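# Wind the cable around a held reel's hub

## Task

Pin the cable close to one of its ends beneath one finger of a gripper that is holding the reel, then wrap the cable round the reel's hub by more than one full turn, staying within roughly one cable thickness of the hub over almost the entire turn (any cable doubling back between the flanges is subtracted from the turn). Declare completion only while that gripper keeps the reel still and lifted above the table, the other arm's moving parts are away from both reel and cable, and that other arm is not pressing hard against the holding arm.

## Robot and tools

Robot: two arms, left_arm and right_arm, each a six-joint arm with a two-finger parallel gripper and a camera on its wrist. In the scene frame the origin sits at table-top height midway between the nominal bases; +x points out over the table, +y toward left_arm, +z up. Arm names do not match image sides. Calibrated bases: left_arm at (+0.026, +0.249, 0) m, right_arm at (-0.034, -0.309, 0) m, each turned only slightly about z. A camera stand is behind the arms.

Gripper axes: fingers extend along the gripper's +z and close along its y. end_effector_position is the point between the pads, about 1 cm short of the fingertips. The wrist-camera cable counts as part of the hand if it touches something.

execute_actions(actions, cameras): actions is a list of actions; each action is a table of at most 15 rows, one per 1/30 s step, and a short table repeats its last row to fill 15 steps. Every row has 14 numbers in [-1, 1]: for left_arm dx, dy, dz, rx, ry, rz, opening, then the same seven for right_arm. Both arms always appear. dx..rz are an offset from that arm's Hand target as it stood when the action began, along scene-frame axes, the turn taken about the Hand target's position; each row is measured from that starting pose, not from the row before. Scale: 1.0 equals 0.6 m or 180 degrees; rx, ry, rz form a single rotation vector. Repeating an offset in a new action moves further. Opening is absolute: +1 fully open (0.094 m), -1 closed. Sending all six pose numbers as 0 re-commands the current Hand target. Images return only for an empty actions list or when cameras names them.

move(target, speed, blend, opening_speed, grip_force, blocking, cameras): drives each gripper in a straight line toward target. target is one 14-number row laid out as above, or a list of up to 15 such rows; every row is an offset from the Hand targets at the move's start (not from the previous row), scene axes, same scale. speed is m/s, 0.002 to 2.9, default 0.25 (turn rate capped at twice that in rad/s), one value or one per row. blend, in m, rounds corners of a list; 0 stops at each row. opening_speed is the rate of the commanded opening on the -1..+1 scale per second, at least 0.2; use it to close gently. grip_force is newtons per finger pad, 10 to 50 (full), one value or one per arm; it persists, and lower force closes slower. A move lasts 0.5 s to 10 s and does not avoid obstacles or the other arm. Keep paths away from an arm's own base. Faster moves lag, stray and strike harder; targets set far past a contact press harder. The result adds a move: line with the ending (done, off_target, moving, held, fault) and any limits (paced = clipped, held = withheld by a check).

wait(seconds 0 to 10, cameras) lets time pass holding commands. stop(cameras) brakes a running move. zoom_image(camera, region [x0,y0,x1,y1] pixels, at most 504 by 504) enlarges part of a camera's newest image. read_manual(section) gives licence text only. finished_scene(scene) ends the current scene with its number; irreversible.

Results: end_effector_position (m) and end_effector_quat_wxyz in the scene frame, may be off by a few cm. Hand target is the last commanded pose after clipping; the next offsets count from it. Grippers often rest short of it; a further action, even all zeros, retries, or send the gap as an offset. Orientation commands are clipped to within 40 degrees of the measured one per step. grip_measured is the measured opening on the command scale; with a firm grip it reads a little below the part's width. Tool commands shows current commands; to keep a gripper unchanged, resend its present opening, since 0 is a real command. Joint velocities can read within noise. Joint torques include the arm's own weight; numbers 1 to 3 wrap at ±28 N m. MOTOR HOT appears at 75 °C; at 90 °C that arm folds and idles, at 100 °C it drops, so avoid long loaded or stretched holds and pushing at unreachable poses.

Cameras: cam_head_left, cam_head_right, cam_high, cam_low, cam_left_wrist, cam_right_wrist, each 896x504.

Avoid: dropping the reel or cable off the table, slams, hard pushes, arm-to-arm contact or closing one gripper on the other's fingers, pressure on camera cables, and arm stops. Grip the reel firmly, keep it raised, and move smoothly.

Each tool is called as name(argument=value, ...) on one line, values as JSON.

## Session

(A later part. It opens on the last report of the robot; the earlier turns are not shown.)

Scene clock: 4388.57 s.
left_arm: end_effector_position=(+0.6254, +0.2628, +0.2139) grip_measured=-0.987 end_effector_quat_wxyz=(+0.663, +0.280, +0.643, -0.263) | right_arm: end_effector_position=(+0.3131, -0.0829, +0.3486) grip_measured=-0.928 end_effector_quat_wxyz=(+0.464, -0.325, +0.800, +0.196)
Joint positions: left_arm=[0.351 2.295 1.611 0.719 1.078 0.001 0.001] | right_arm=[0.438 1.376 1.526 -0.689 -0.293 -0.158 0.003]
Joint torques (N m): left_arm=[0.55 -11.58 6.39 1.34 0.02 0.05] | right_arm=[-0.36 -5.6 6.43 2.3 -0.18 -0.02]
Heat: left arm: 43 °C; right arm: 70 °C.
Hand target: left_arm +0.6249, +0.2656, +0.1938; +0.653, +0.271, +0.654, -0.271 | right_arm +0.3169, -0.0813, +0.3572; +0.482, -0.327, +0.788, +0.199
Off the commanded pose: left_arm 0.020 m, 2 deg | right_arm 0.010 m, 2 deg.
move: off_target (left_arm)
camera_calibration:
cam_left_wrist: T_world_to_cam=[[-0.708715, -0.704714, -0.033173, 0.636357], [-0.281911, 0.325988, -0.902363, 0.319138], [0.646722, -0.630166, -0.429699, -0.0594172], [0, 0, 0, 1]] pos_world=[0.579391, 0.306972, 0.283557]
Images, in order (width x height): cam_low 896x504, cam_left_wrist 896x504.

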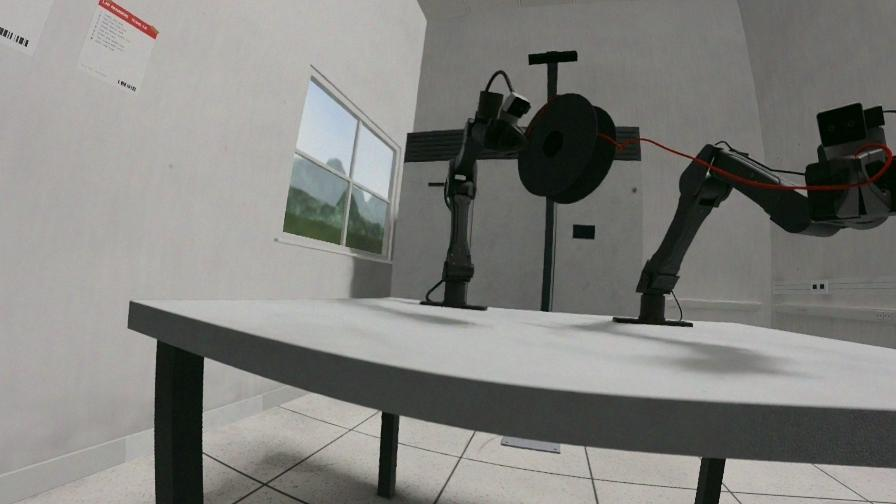

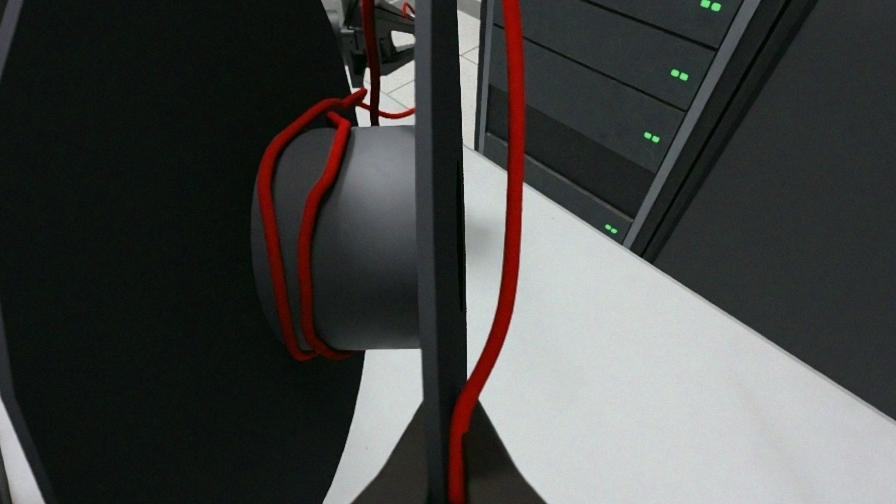

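move(target=[[0.0,0.0,0.25,0,0,0,-1,0,0,0,0,0,0,-1],[0.0,0.0,0.28,0,0,0,-1,-0.07,-0.0714,0,0,0,0,-1]], speed=0.1, blend=[0.02,0], cameras=["cam_left_wrist","cam_low"])

zoom_image(camera="cam_low", region=[500, 0, 896, 250])

Scene clock: 4413.10 s.
left_arm: end_effector_position=(+0.6298, +0.2640, +0.3410) grip_measured=-0.987 end_effector_quat_wxyz=(+0.642, +0.262, +0.663, -0.282) | right_arm: end_effector_position=(+0.2768, -0.1261, +0.3458) grip_measured=-0.928 end_effector_quat_wxyz=(+0.462, -0.321, +0.804, +0.192)
Joint positions: left_arm=[0.351 2.201 2.018 0.147 1.078 -0.007 0.001] | right_arm=[0.339 1.203 1.408 -0.769 -0.365 -0.208 0.003]
Joint torques (N m): left_arm=[0.76 -15.01 11.84 1.17 0.06 0.14] | right_arm=[-0.4 -5.29 6.01 2.21 -0.33 -0.05]
Heat: left arm: 43 °C; right arm: 70 °C.
Hand target: left_arm +0.6250, +0.2656, +0.3617; +0.653, +0.271, +0.654, -0.271 | right_arm +0.2749, -0.1241, +0.3572; +0.482, -0.327, +0.788, +0.200
Off the commanded pose: left_arm 0.021 m, 2 deg | right_arm 0.012 m, 3 deg.
move: off_target (left_arm, right_arm)
camera_calibration:
cam_left_wrist: T_world_to_cam=[[-0.708841, -0.704365, 0.0376142, 0.620492], [-0.348029, 0.302862, -0.887215, 0.477325], [0.613532, -0.641985, -0.45982, 0.0275283], [0, 0, 0, 1]] pos_world=[0.589063, 0.310162, 0.412809]
Images, in order (width x height): cam_low 896x504, cam_left_wrist 896x504.

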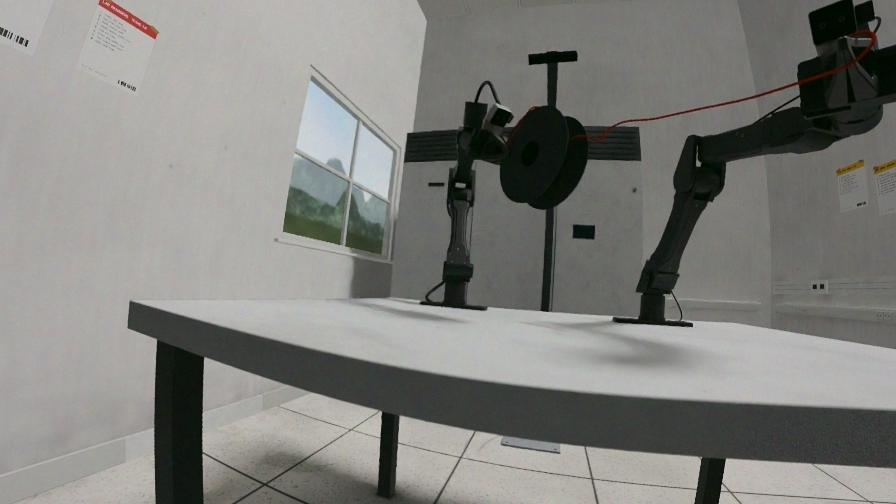

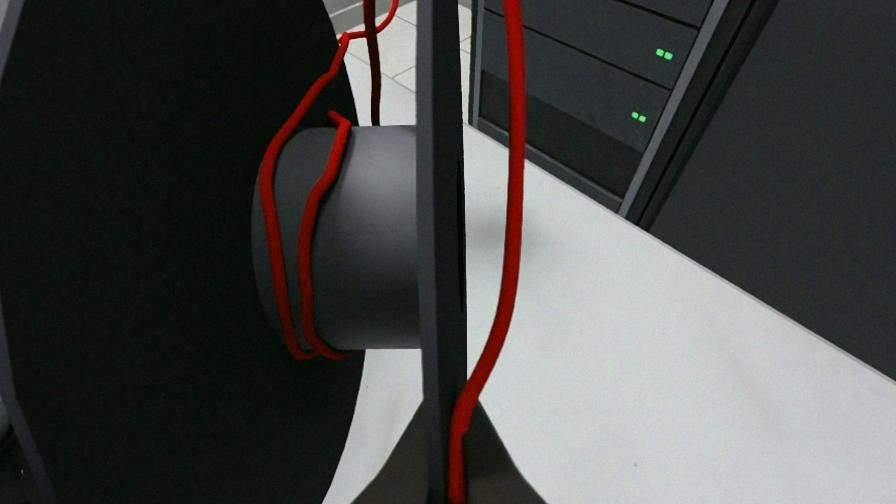

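Scaled by 1.273 from the camera's 896x504 image, which has a finer 1280x720 frame.

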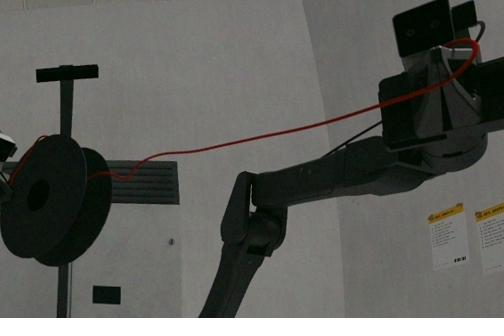

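move(target=[0.0,0.0,0.0,0,0,0,-1,-0.035,-0.0357,0,0,0,0,-1], speed=0.06, cameras=["cam_left_wrist","cam_low"])

zoom_image(camera="cam_low", region=[480, 60, 730, 240])

Scene clock: 4423.83 s.
left_arm: end_effector_position=(+0.6292, +0.2635, +0.3409) grip_measured=-0.987 end_effector_quat_wxyz=(+0.641, +0.263, +0.663, -0.283) | right_arm: end_effector_position=(+0.2567, -0.1477, +0.3459) grip_measured=-0.928 end_effector_quat_wxyz=(+0.462, -0.319, +0.805, +0.192)
Joint positions: left_arm=[0.351 2.201 2.018 0.147 1.082 -0.007 0.001] | right_arm=[0.267 1.118 1.366 -0.827 -0.424 -0.246 0.003]
Joint torques (N m): left_arm=[0.38 -15.13 11.63 1.14 0.01 0.13] | right_arm=[-0.4 -4.52 5.98 2.13 -0.35 0.01]
Heat: left arm: 43 °C; right arm: 69 °C.
Hand target: left_arm +0.6250, +0.2657, +0.3618; +0.653, +0.271, +0.654, -0.271 | right_arm +0.2538, -0.1455, +0.3573; +0.482, -0.327, +0.788, +0.200
Off the commanded pose: left_arm 0.021 m, 2 deg | right_arm 0.012 m, 3 deg.
move: off_target (left_arm, right_arm)
camera_calibration:
cam_left_wrist: T_world_to_cam=[[-0.711766, -0.701366, 0.0384022, 0.620464], [-0.347387, 0.303967, -0.887089, 0.47648], [0.610501, -0.64474, -0.459999, 0.0301205], [0, 0, 0, 1]] pos_world=[0.588759, 0.309758, 0.412709]
Images, in order (width x height): cam_low 896x504, cam_left_wrist 896x504.

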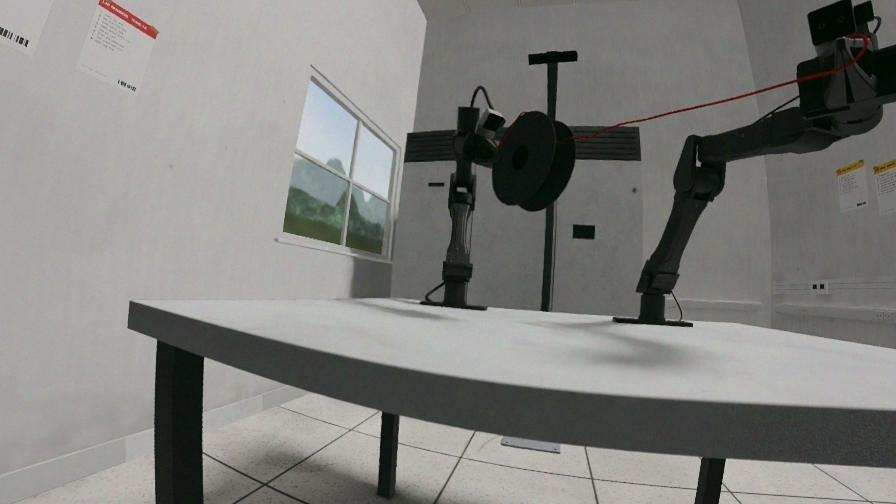

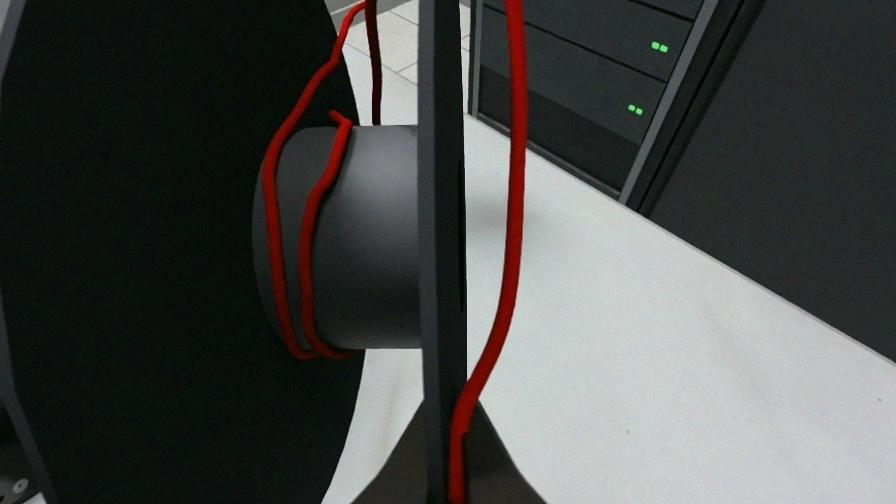

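Scaled by 2.016 from the camera's 896x504 image, which has a finer 1280x720 frame.

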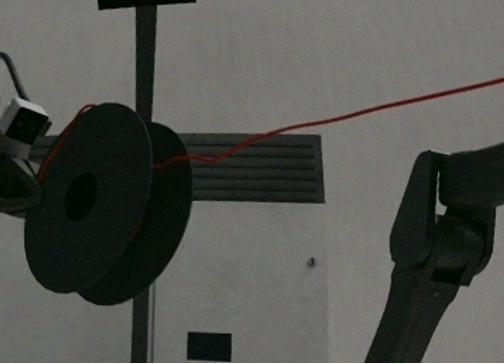

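move(target=[[-0.0667,-0.0877,-0.2538,0,0,0,-1,0,0,0.0667,0,0,0,-1],[-0.187,-0.2138,-0.398,0,0,0,-1,0,0,0.1333,0,0,0,-1]], speed=0.1, blend=[0.03,0], cameras=["cam_left_wrist","cam_low"])

zoom_image(camera="cam_low", region=[440, 10, 800, 340])

Scene clock: 4469.63 s.
left_arm: end_effector_position=(+0.5148, +0.1372, +0.1368) grip_measured=-0.987 end_effector_quat_wxyz=(+0.662, +0.279, +0.642, -0.268) | right_arm: end_effector_position=(+0.2527, -0.1482, +0.4145) grip_measured=-0.928 end_effector_quat_wxyz=(+0.451, -0.320, +0.810, +0.194)
Joint positions: left_arm=[0.105 2.118 0.873 1.275 0.838 0.002 0.001] | right_arm=[0.267 1.287 1.817 -1.135 -0.427 -0.249 0.003]
Joint torques (N m): left_arm=[-0.01 -8.36 4.44 1.4 -0.13 0.05] | right_arm=[-0.53 -3.07 8.35 2.13 -0.37 -0.04]
Heat: left arm: 42 °C; right arm: 66 °C.
Hand target: left_arm +0.5128, +0.1374, +0.1230; +0.653, +0.271, +0.654, -0.271 | right_arm +0.2538, -0.1455, +0.4373; +0.482, -0.327, +0.788, +0.200
Off the commanded pose: left_arm 0.014 m, 2 deg | right_arm 0.023 m, 4 deg.
move: off_target (left_arm, right_arm)
camera_calibration:
cam_left_wrist: T_world_to_cam=[[-0.713231, -0.7005, -0.0245155, 0.467584], [-0.283545, 0.320331, -0.903875, 0.261199], [0.641017, -0.637721, -0.427094, -0.0964511], [0, 0, 0, 1]] pos_world=[0.469384, 0.182363, 0.206361]
Images, in order (width x height): cam_low 896x504, cam_left_wrist 896x504.

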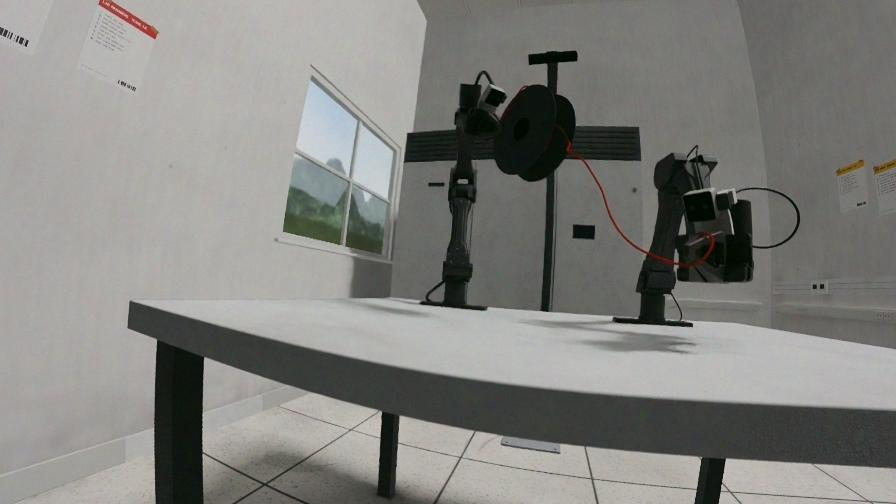

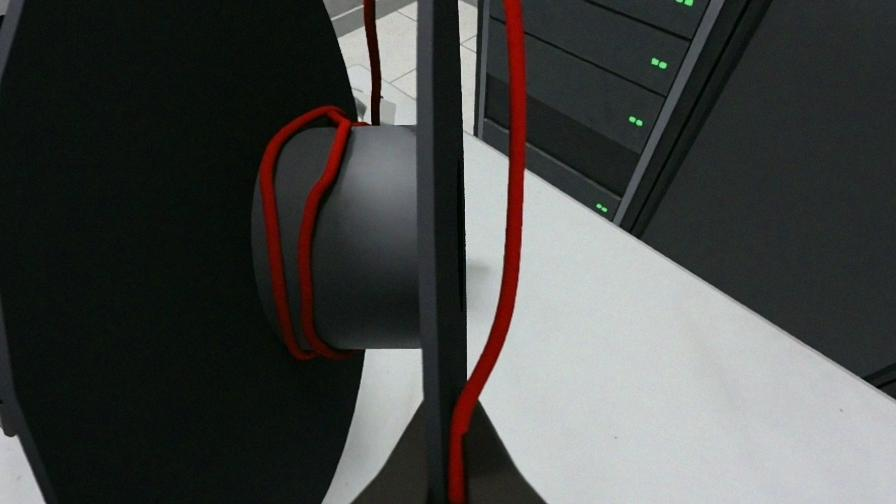

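Scaled by 1.400 from the camera's 896x504 image, which has a finer 1280x720 frame.

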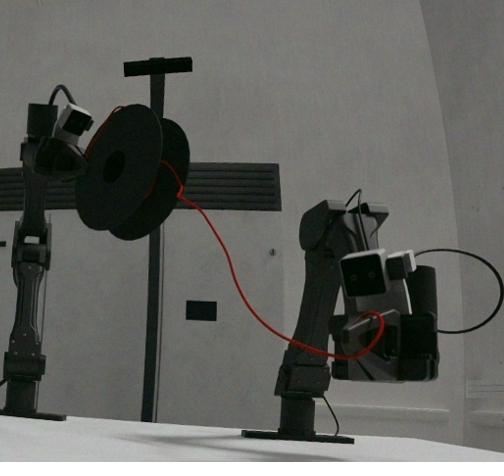

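move(target=[0.075,-0.238,0.0,0,0,0,-1,0,0,0,0,0,-0.1556,-1], speed=0.12, cameras=["cam_low","cam_left_wrist"])

zoom_image(camera="cam_low", region=[470, 50, 630, 210])

Scene clock: 4485.77 s.
left_arm: end_effector_position=(+0.5511, -0.0045, +0.1316) grip_measured=-0.987 end_effector_quat_wxyz=(+0.658, +0.275, +0.646, -0.273) | right_arm: end_effector_position=(+0.2511, -0.1467, +0.4188) grip_measured=-0.928 end_effector_quat_wxyz=(+0.490, -0.141, +0.858, +0.065)
Joint positions: left_arm=[-0.244 2.257 1.135 1.138 0.49 0.002 0.001] | right_arm=[0.692 1.273 1.817 -1.119 0.347 0.185 0.003]
Joint torques (N m): left_arm=[-0.02 -9.7 9.09 1.42 -0.14 0.02] | right_arm=[0.49 -3.1 7.17 2.23 0.22 0.13]
Heat: left arm: 43 °C; right arm: 68 °C.
Hand target: left_arm +0.5578, -0.0053, +0.1228; +0.653, +0.271, +0.654, -0.271 | right_arm +0.2539, -0.1456, +0.4372; +0.516, -0.126, +0.844, +0.077
Off the commanded pose: left_arm 0.011 m, 1 deg | right_arm 0.019 m, 4 deg.
move: off_target (left_arm, right_arm)
camera_calibration:
cam_left_wrist: T_world_to_cam=[[-0.714372, -0.699703, -0.0094283, 0.392657], [-0.296854, 0.315223, -0.901395, 0.319173], [0.633681, -0.641132, -0.432896, -0.207559], [0, 0, 0, 1]] pos_world=[0.506777, 0.0410599, 0.201551]
Images, in order (width x height): cam_low 896x504, cam_left_wrist 896x504.

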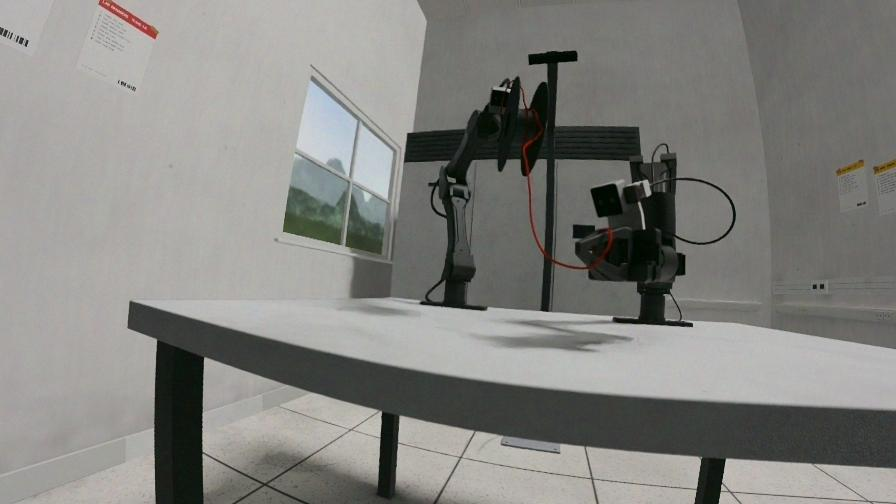

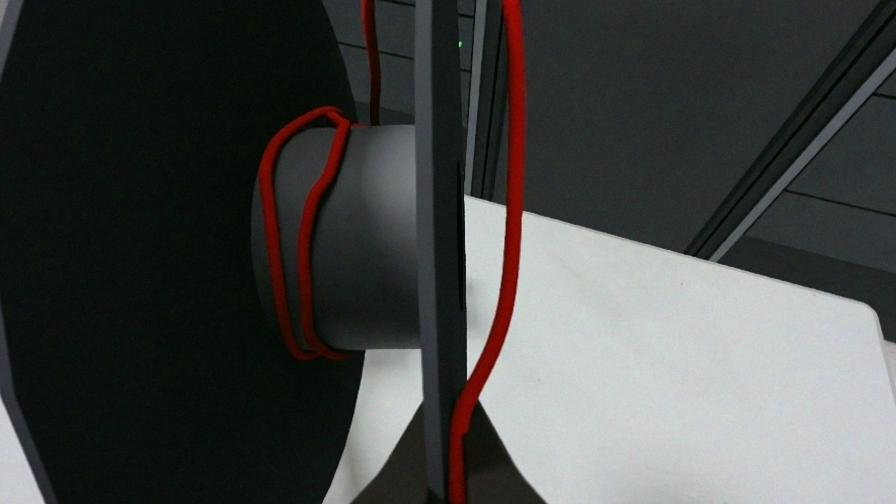

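Scaled by 3.150 from the camera's 896x504 image, which has a finer 1280x720 frame.

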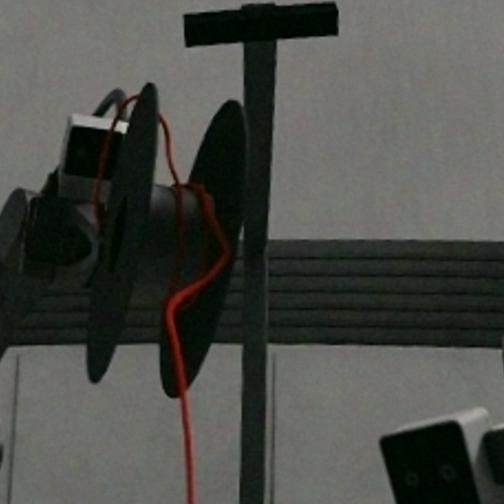

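zoom_image(camera="cam_low", region=[500, 70, 560, 170])

Scaled by 5.040 from the camera's 896x504 image, which has a finer 1280x720 frame.

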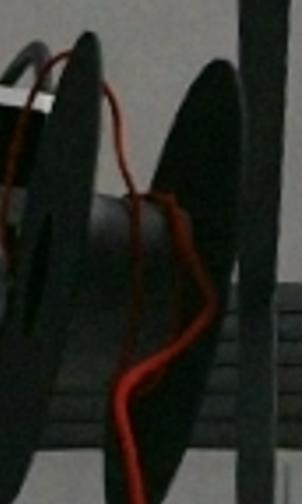

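move(target=[0.0742,0.3842,0.5728,0,0,0,-1,0,0,0,0,0,0.1556,-1], speed=0.15, cameras=["cam_low"])

Scene clock: 4539.47 s.
left_arm: end_effector_position=(+0.5981, +0.2245, +0.4722) grip_measured=-0.987 end_effector_quat_wxyz=(+0.657, +0.268, +0.651, -0.269) | right_arm: end_effector_position=(+0.2532, -0.1486, +0.4145) grip_measured=-0.928 end_effector_quat_wxyz=(+0.451, -0.320, +0.810, +0.194)
Joint positions: left_arm=[0.285 2.185 2.509 -0.309 1.004 -0.012 0.001] | right_arm=[0.266 1.287 1.817 -1.135 -0.427 -0.249 0.003]
Joint torques (N m): left_arm=[0.14 -10.13 10.4 1.2 0.04 0.16] | right_arm=[-0.43 -3.14 8.38 2.12 -0.37 -0.03]
Heat: left arm: 43 °C; right arm: 67 °C.
Hand target: left_arm +0.6023, +0.2252, +0.4665; +0.653, +0.271, +0.654, -0.271 | right_arm +0.2539, -0.1456, +0.4373; +0.482, -0.327, +0.788, +0.199
Off the commanded pose: left_arm 0.007 m, 1 deg | right_arm 0.023 m, 4 deg.
move: off_target (right_arm)
Images, in order (width x height): cam_low 896x504.

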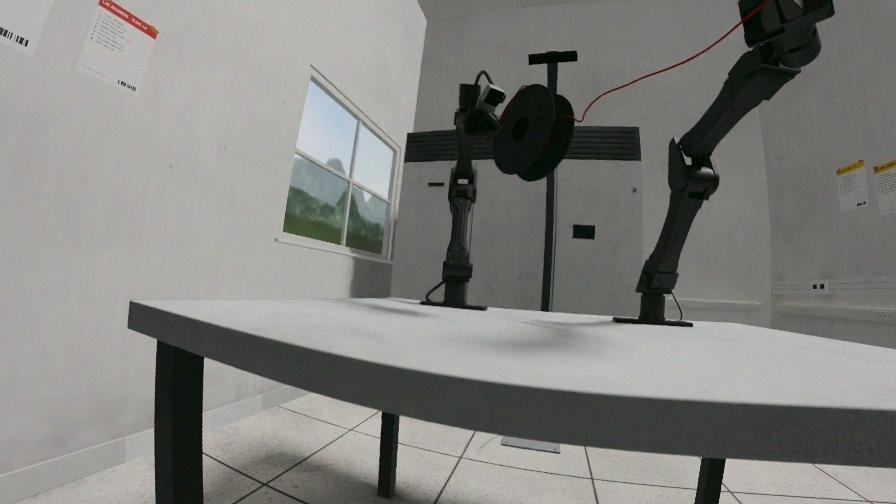

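move(target=[0.0,0.0,-0.03,0,0,0,-1,-0.0642,-0.0655,0,0,0,0,-1], speed=0.07, cameras=["cam_low","cam_left_wrist"])

zoom_image(camera="cam_low", region=[470, 0, 830, 220])

Scene clock: 4550.83 s.
left_arm: end_effector_position=(+0.6067, +0.2246, +0.4435) grip_measured=-0.987 end_effector_quat_wxyz=(+0.648, +0.271, +0.655, -0.279) | right_arm: end_effector_position=(+0.2219, -0.1882, +0.4222) grip_measured=-0.928 end_effector_quat_wxyz=(+0.459, -0.315, +0.808, +0.194)
Joint positions: left_arm=[0.285 2.169 2.373 -0.214 1.022 -0.005 0.001] | right_arm=[0.064 1.199 1.817 -1.269 -0.589 -0.372 0.003]
Joint torques (N m): left_arm=[0.29 -14.98 5.59 1.34 -0.11 0.07] | right_arm=[-0.47 -3.54 5.96 1.91 -0.49 -0.05]
Heat: left arm: 42 °C; right arm: 68 °C.
Hand target: left_arm +0.6022, +0.2251, +0.4486; +0.653, +0.271, +0.654, -0.271 | right_arm +0.2153, -0.1848, +0.4374; +0.482, -0.327, +0.788, +0.199
Off the commanded pose: left_arm 0.007 m, 1 deg | right_arm 0.017 m, 4 deg.
move: off_target (right_arm)
camera_calibration:
cam_left_wrist: T_world_to_cam=[[-0.716216, -0.697746, 0.0136266, 0.586118], [-0.322871, 0.31398, -0.892844, 0.556875], [0.6187, -0.643869, -0.450159, 0.0564438], [0, 0, 0, 1]] pos_world=[0.564664, 0.270456, 0.514625]
Images, in order (width x height): cam_low 896x504, cam_left_wrist 896x504.

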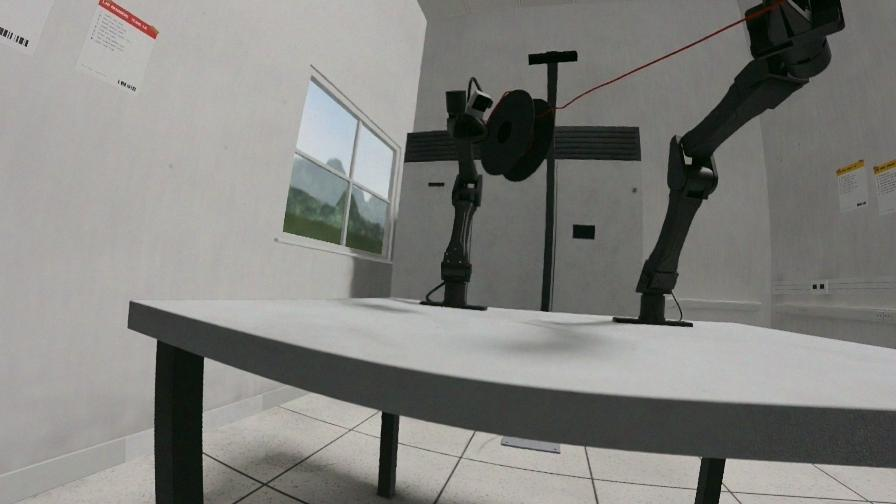

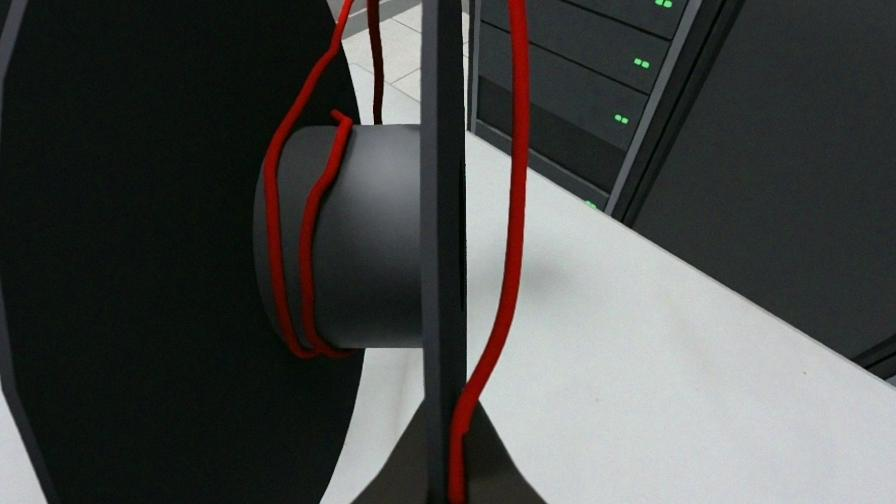

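Scaled by 1.400 from the camera's 896x504 image, which has a finer 1280x720 frame.

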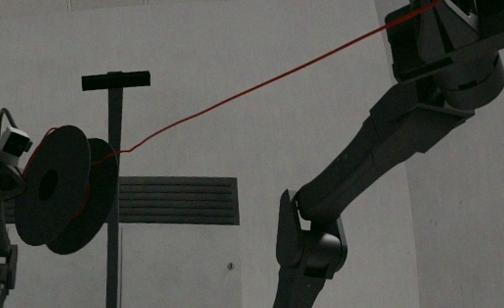

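move(target=[[-0.0738,-0.0795,-0.3585,0,0,0,-1,0,0,0,0,0,0,-1],[-0.1933,-0.203,-0.581,0,0,0,-1,0,0,0,0,0,0,-1]], speed=0.14, blend=[0.04,0], cameras=["cam_low","cam_left_wrist"])

Scene clock: 4566.23 s.
left_arm: end_effector_position=(+0.4881, +0.1026, +0.1120) grip_measured=-0.987 end_effector_quat_wxyz=(+0.661, +0.279, +0.643, -0.269) | right_arm: end_effector_position=(+0.2203, -0.1880, +0.4205) grip_measured=-0.928 end_effector_quat_wxyz=(+0.455, -0.316, +0.809, +0.196)
Joint positions: left_arm=[0.006 2.157 0.754 1.429 0.74 0.007 0.001] | right_arm=[0.064 1.199 1.817 -1.279 -0.591 -0.375 0.003]
Joint torques (N m): left_arm=[-0.12 -7.62 3.89 1.52 -0.09 -0.03] | right_arm=[-0.5 -3.56 5.94 1.99 -0.5 -0.03]
Heat: left arm: 42 °C; right arm: 67 °C.
Hand target: left_arm +0.4863, +0.1034, +0.1000; +0.653, +0.271, +0.654, -0.271 | right_arm +0.2153, -0.1848, +0.4373; +0.482, -0.327, +0.788, +0.200
Off the commanded pose: left_arm 0.012 m, 2 deg | right_arm 0.018 m, 4 deg.
move: off_target (left_arm, right_arm)
camera_calibration:
cam_left_wrist: T_world_to_cam=[[-0.713808, -0.69993, -0.0239851, 0.423773], [-0.284608, 0.321204, -0.903231, 0.242669], [0.639903, -0.637908, -0.428484, -0.111305], [0, 0, 0, 1]] pos_world=[0.442783, 0.147663, 0.181659]
Images, in order (width x height): cam_low 896x504, cam_left_wrist 896x504.

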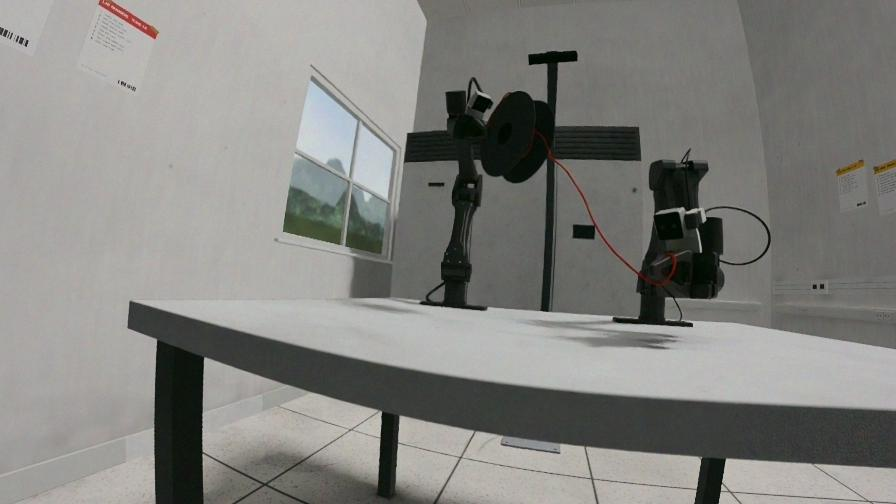

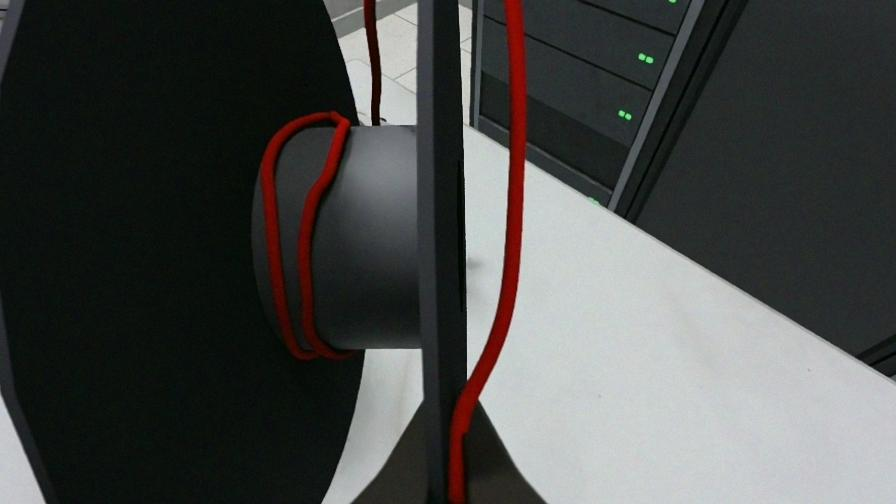

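move(target=[[-0.0897,-0.0898,-0.07,0,0,0,-1,0,0,0,0,0,0,-1],[-0.0897,-0.0898,-0.07,0,0,0,0.4,0,0,0,0,0,0,-1],[-0.2647,0.089,-0.07,0,0,0,0.4,0,0,0,0,0,0,-1]], speed=0.12, opening_speed=1.0, cameras=["cam_low","cam_left_wrist"])

Scene clock: 4576.97 s.
left_arm: end_effector_position=(+0.3252, +0.1559, +0.0455) grip_measured=+0.397 end_effector_quat_wxyz=(+0.571, +0.290, +0.713, -0.287) | right_arm: end_effector_position=(+0.2186, -0.1881, +0.4183) grip_measured=-0.928 end_effector_quat_wxyz=(+0.450, -0.316, +0.812, +0.197)
Joint positions: left_arm=[0.272 2.029 0.156 1.508 1.033 0.238 0.066] | right_arm=[0.064 1.199 1.817 -1.291 -0.591 -0.378 0.003]
Joint torques (N m): left_arm=[0.57 -6.68 1.44 1.9 0.27 0.15] | right_arm=[-0.5 -3.6 5.97 2.11 -0.49 -0.02]
Heat: left arm: 43 °C; right arm: 66 °C.
Hand target: left_arm +0.3274, +0.1568, +0.0580; +0.653, +0.271, +0.654, -0.271 | right_arm +0.2153, -0.1849, +0.4373; +0.482, -0.327, +0.788, +0.199
Off the commanded pose: left_arm 0.013 m, 12 deg | right_arm 0.020 m, 5 deg.
joint sent to its limit (left arm) — joint 4 (wrist pitch), upper limit. The joint targets are off in orientation, not in position.
move: off_target (left_arm, right_arm); target 2's new opening was sent with left_arm's hand 0.003 m and 6 deg from that target
camera_calibration:
cam_left_wrist: T_world_to_cam=[[-0.740253, -0.667807, 0.0778433, 0.342187], [-0.449533, 0.405524, -0.795908, 0.154702], [0.499946, -0.624166, -0.600392, 0.0496305], [0, 0, 0, 1]] pos_world=[0.298036, 0.196757, 0.12629]
Images, in order (width x height): cam_low 896x504, cam_left_wrist 896x504.

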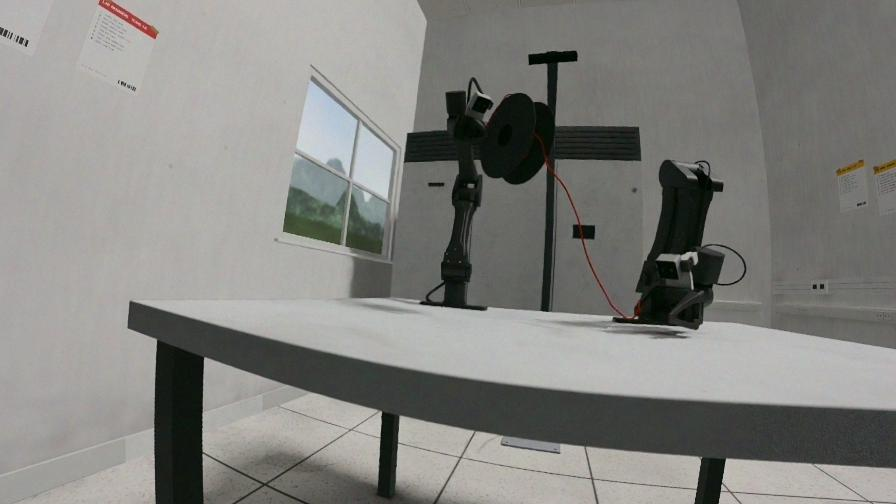

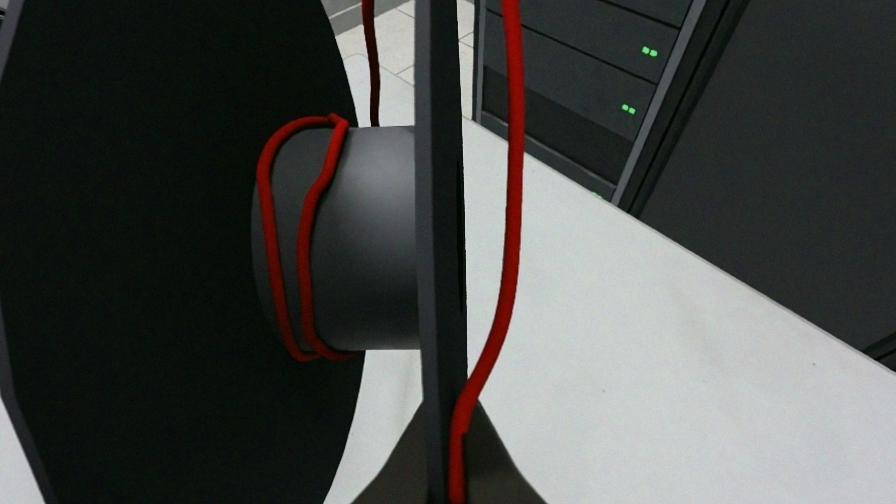

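zoom_image(camera="cam_low", region=[560, 220, 760, 350])

Scaled by 2.520 from the camera's 896x504 image, which has a finer 1280x720 frame.

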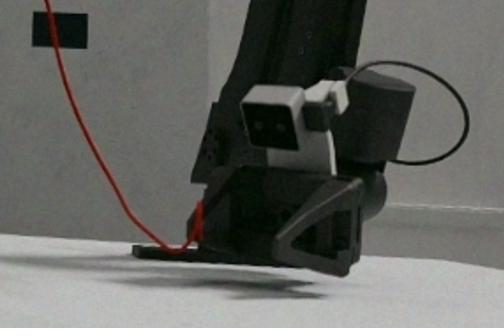

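execute_actions(actions=[], cameras=["cam_right_wrist"])

Scene clock: 4587.23 s.
left_arm: end_effector_position=(+0.3251, +0.1558, +0.0455) grip_measured=+0.397 end_effector_quat_wxyz=(+0.571, +0.290, +0.712, -0.287) | right_arm: end_effector_position=(+0.2186, -0.1881, +0.4183) grip_measured=-0.928 end_effector_quat_wxyz=(+0.450, -0.316, +0.812, +0.197)
Joint positions: left_arm=[0.272 2.029 0.156 1.508 1.034 0.238 0.066] | right_arm=[0.064 1.199 1.817 -1.291 -0.591 -0.378 0.003]
Joint velocities: within noise
Joint torques (N m): left_arm=[0.57 -6.74 1.32 1.94 0.24 0.19] | right_arm=[-0.49 -3.58 5.96 2.11 -0.5 -0.02]
Heat: left arm: 44 °C; right arm: 67 °C.
Hand target: left_arm +0.3274, +0.1568, +0.0580; +0.653, +0.271, +0.654, -0.271 | right_arm +0.2153, -0.1849, +0.4373; +0.482, -0.327, +0.788, +0.199
Tool commands: left_gripper/opening=+0.4 right_gripper/opening=-1.0
Off the commanded pose: left_arm 0.013 m, 12 deg | right_arm 0.020 m, 5 deg.
camera_calibration:
cam_right_wrist: T_world_to_cam=[[0.70637, -0.706979, -0.034958, -0.271248], [-0.590085, -0.560863, -0.580717, 0.306632], [0.390948, 0.43083, -0.813354, 0.430617], [0, 0, 0, 1]] pos_world=[0.204192, -0.205311, 0.518828]
Images, in order (width x height): cam_right_wrist 896x504.

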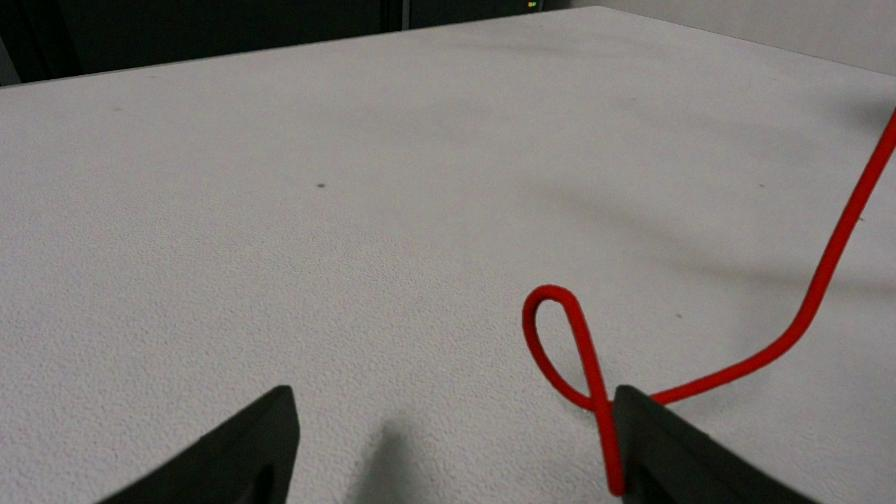

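move(target=[[-0.04,0.04,0.0,0,0,0,0.8,0,0,0,0,0,0,-1],[-0.1,0.1,0.1,0,0,0,0.8,0,0,0,0,0,0,-1]], speed=0.08, blend=[0.01,0], cameras=["cam_right_wrist","cam_low"])

Scene clock: 4597.30 s.
left_arm: end_effector_position=(+0.2711, +0.2187, +0.1189) grip_measured=+0.797 end_effector_quat_wxyz=(+0.647, +0.279, +0.656, -0.270) | right_arm: end_effector_position=(+0.2186, -0.1881, +0.4183) grip_measured=-0.928 end_effector_quat_wxyz=(+0.450, -0.316, +0.812, +0.197)
Joint positions: left_arm=[0.746 1.64 0.018 1.444 1.482 0.185 0.084] | right_arm=[0.064 1.199 1.817 -1.291 -0.591 -0.378 0.003]
Joint torques (N m): left_arm=[0.62 -4.27 2.22 0.93 0.13 0.14] | right_arm=[-0.51 -3.59 5.93 2.12 -0.5 -0.02]
Heat: left arm: 44 °C; right arm: 68 °C.
Hand target: left_arm +0.2674, +0.2168, +0.1180; +0.653, +0.271, +0.654, -0.271 | right_arm +0.2153, -0.1849, +0.4373; +0.482, -0.327, +0.788, +0.199
Off the commanded pose: left_arm 0.004 m, 1 deg | right_arm 0.020 m, 5 deg.
joint sent to its limit (left arm) — joint 3 (elbow), lower limit, where the elbow is as bent as it goes. The joint targets still meet the commanded pose.
move: off_target (right_arm)
camera_calibration:
cam_right_wrist: T_world_to_cam=[[0.70637, -0.706979, -0.034958, -0.271248], [-0.590085, -0.560863, -0.580717, 0.306632], [0.390948, 0.43083, -0.813354, 0.430617], [0, 0, 0, 1]] pos_world=[0.204192, -0.205311, 0.518828]
Images, in order (width x height): cam_low 896x504, cam_right_wrist 896x504.

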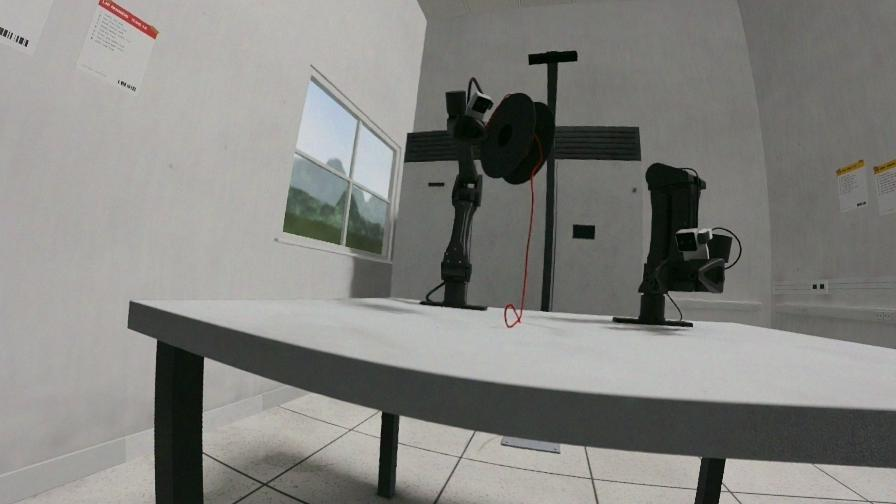

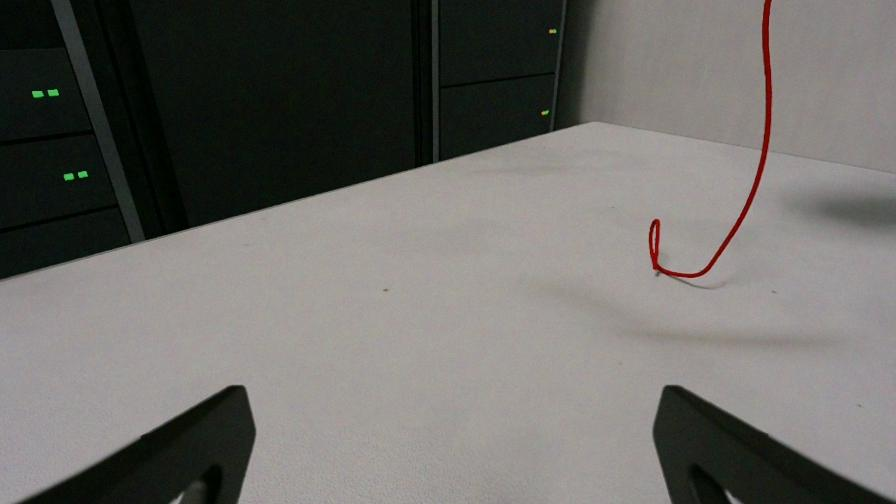

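move(target=[0,0,0,0,0,0,0.8,0,0,0,0,0,-0.17,-1], speed=0.12, cameras=["cam_low","cam_left_wrist"])

zoom_image(camera="cam_low", region=[460, 70, 560, 210])

Scene clock: 4603.87 s.
left_arm: end_effector_position=(+0.2706, +0.2183, +0.1190) grip_measured=+0.797 end_effector_quat_wxyz=(+0.646, +0.279, +0.656, -0.271) | right_arm: end_effector_position=(+0.2129, -0.1848, +0.4201) grip_measured=-0.928 end_effector_quat_wxyz=(+0.492, -0.123, +0.860, +0.054)
Joint positions: left_arm=[0.746 1.62 0.018 1.409 1.482 0.196 0.084] | right_arm=[0.706 1.133 1.765 -1.217 0.397 0.216 0.003]
Joint torques (N m): left_arm=[0.66 -4.25 2.26 0.93 0.11 0.15] | right_arm=[0.49 -1.54 6.58 2.2 0.24 0.12]
Heat: left arm: 43 °C; right arm: 68 °C.
Hand target: left_arm +0.2674, +0.2168, +0.1180; +0.653, +0.271, +0.654, -0.271 | right_arm +0.2153, -0.1848, +0.4373; +0.518, -0.107, +0.846, +0.065
Off the commanded pose: left_arm 0.004 m, 1 deg | right_arm 0.017 m, 4 deg.
joint sent to its limit (left arm) — joint 3 (elbow), lower limit, where the elbow is as bent as it goes. The joint targets still meet the commanded pose.
move: off_target (right_arm)
camera_calibration:
cam_left_wrist: T_world_to_cam=[[-0.716429, -0.697647, -0.00427883, 0.3476], [-0.318528, 0.332548, -0.887666, 0.154825], [0.620701, -0.634587, -0.460467, 0.112906], [0, 0, 0, 1]] pos_world=[0.228265, 0.262664, 0.19091]
Images, in order (width x height): cam_low 896x504, cam_left_wrist 896x504.

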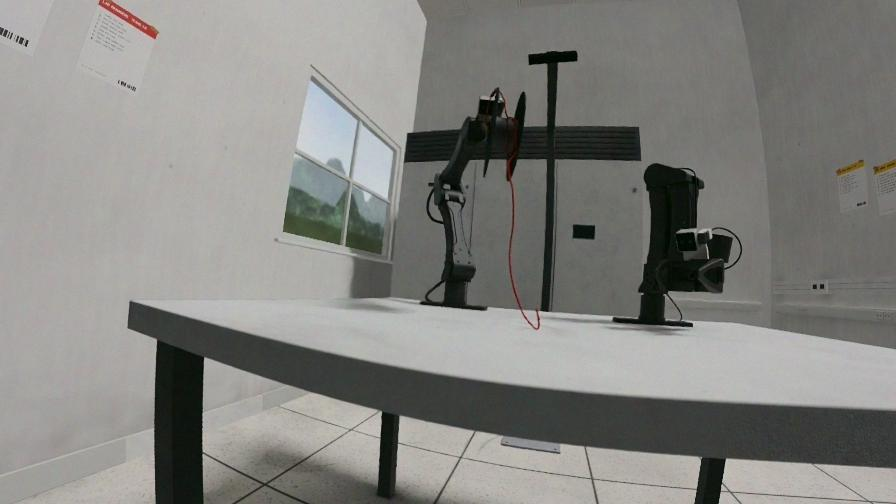

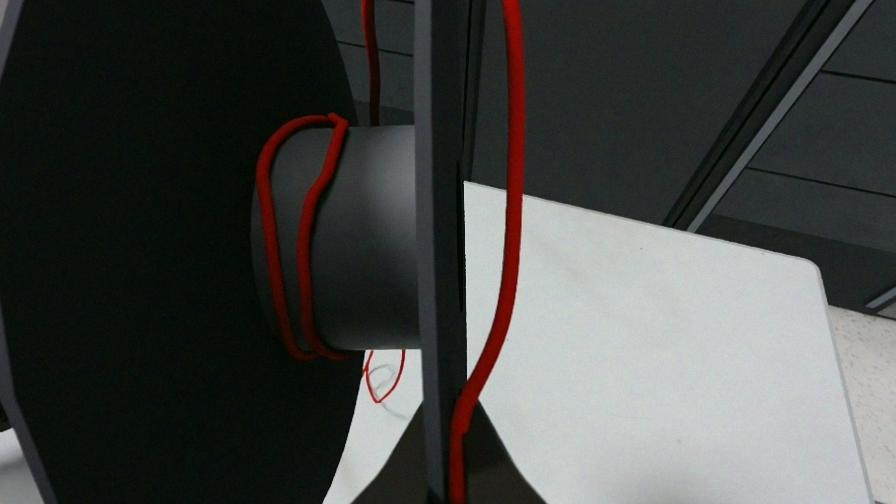

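Scaled by 3.600 from the camera's 896x504 image, which has a finer 1280x720 frame.

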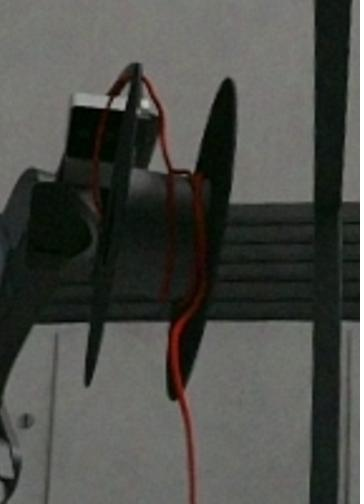

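zoom_image(camera="cam_low", region=[490, 85, 530, 185])

Scaled by 5.040 from the camera's 896x504 image, which has a finer 1280x720 frame.

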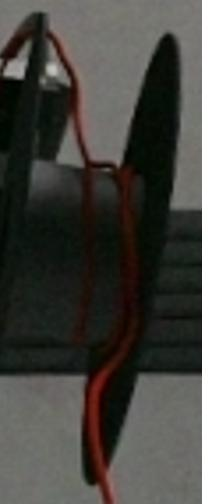

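finished_scene(scene=1)

The scene is finished: the task was done.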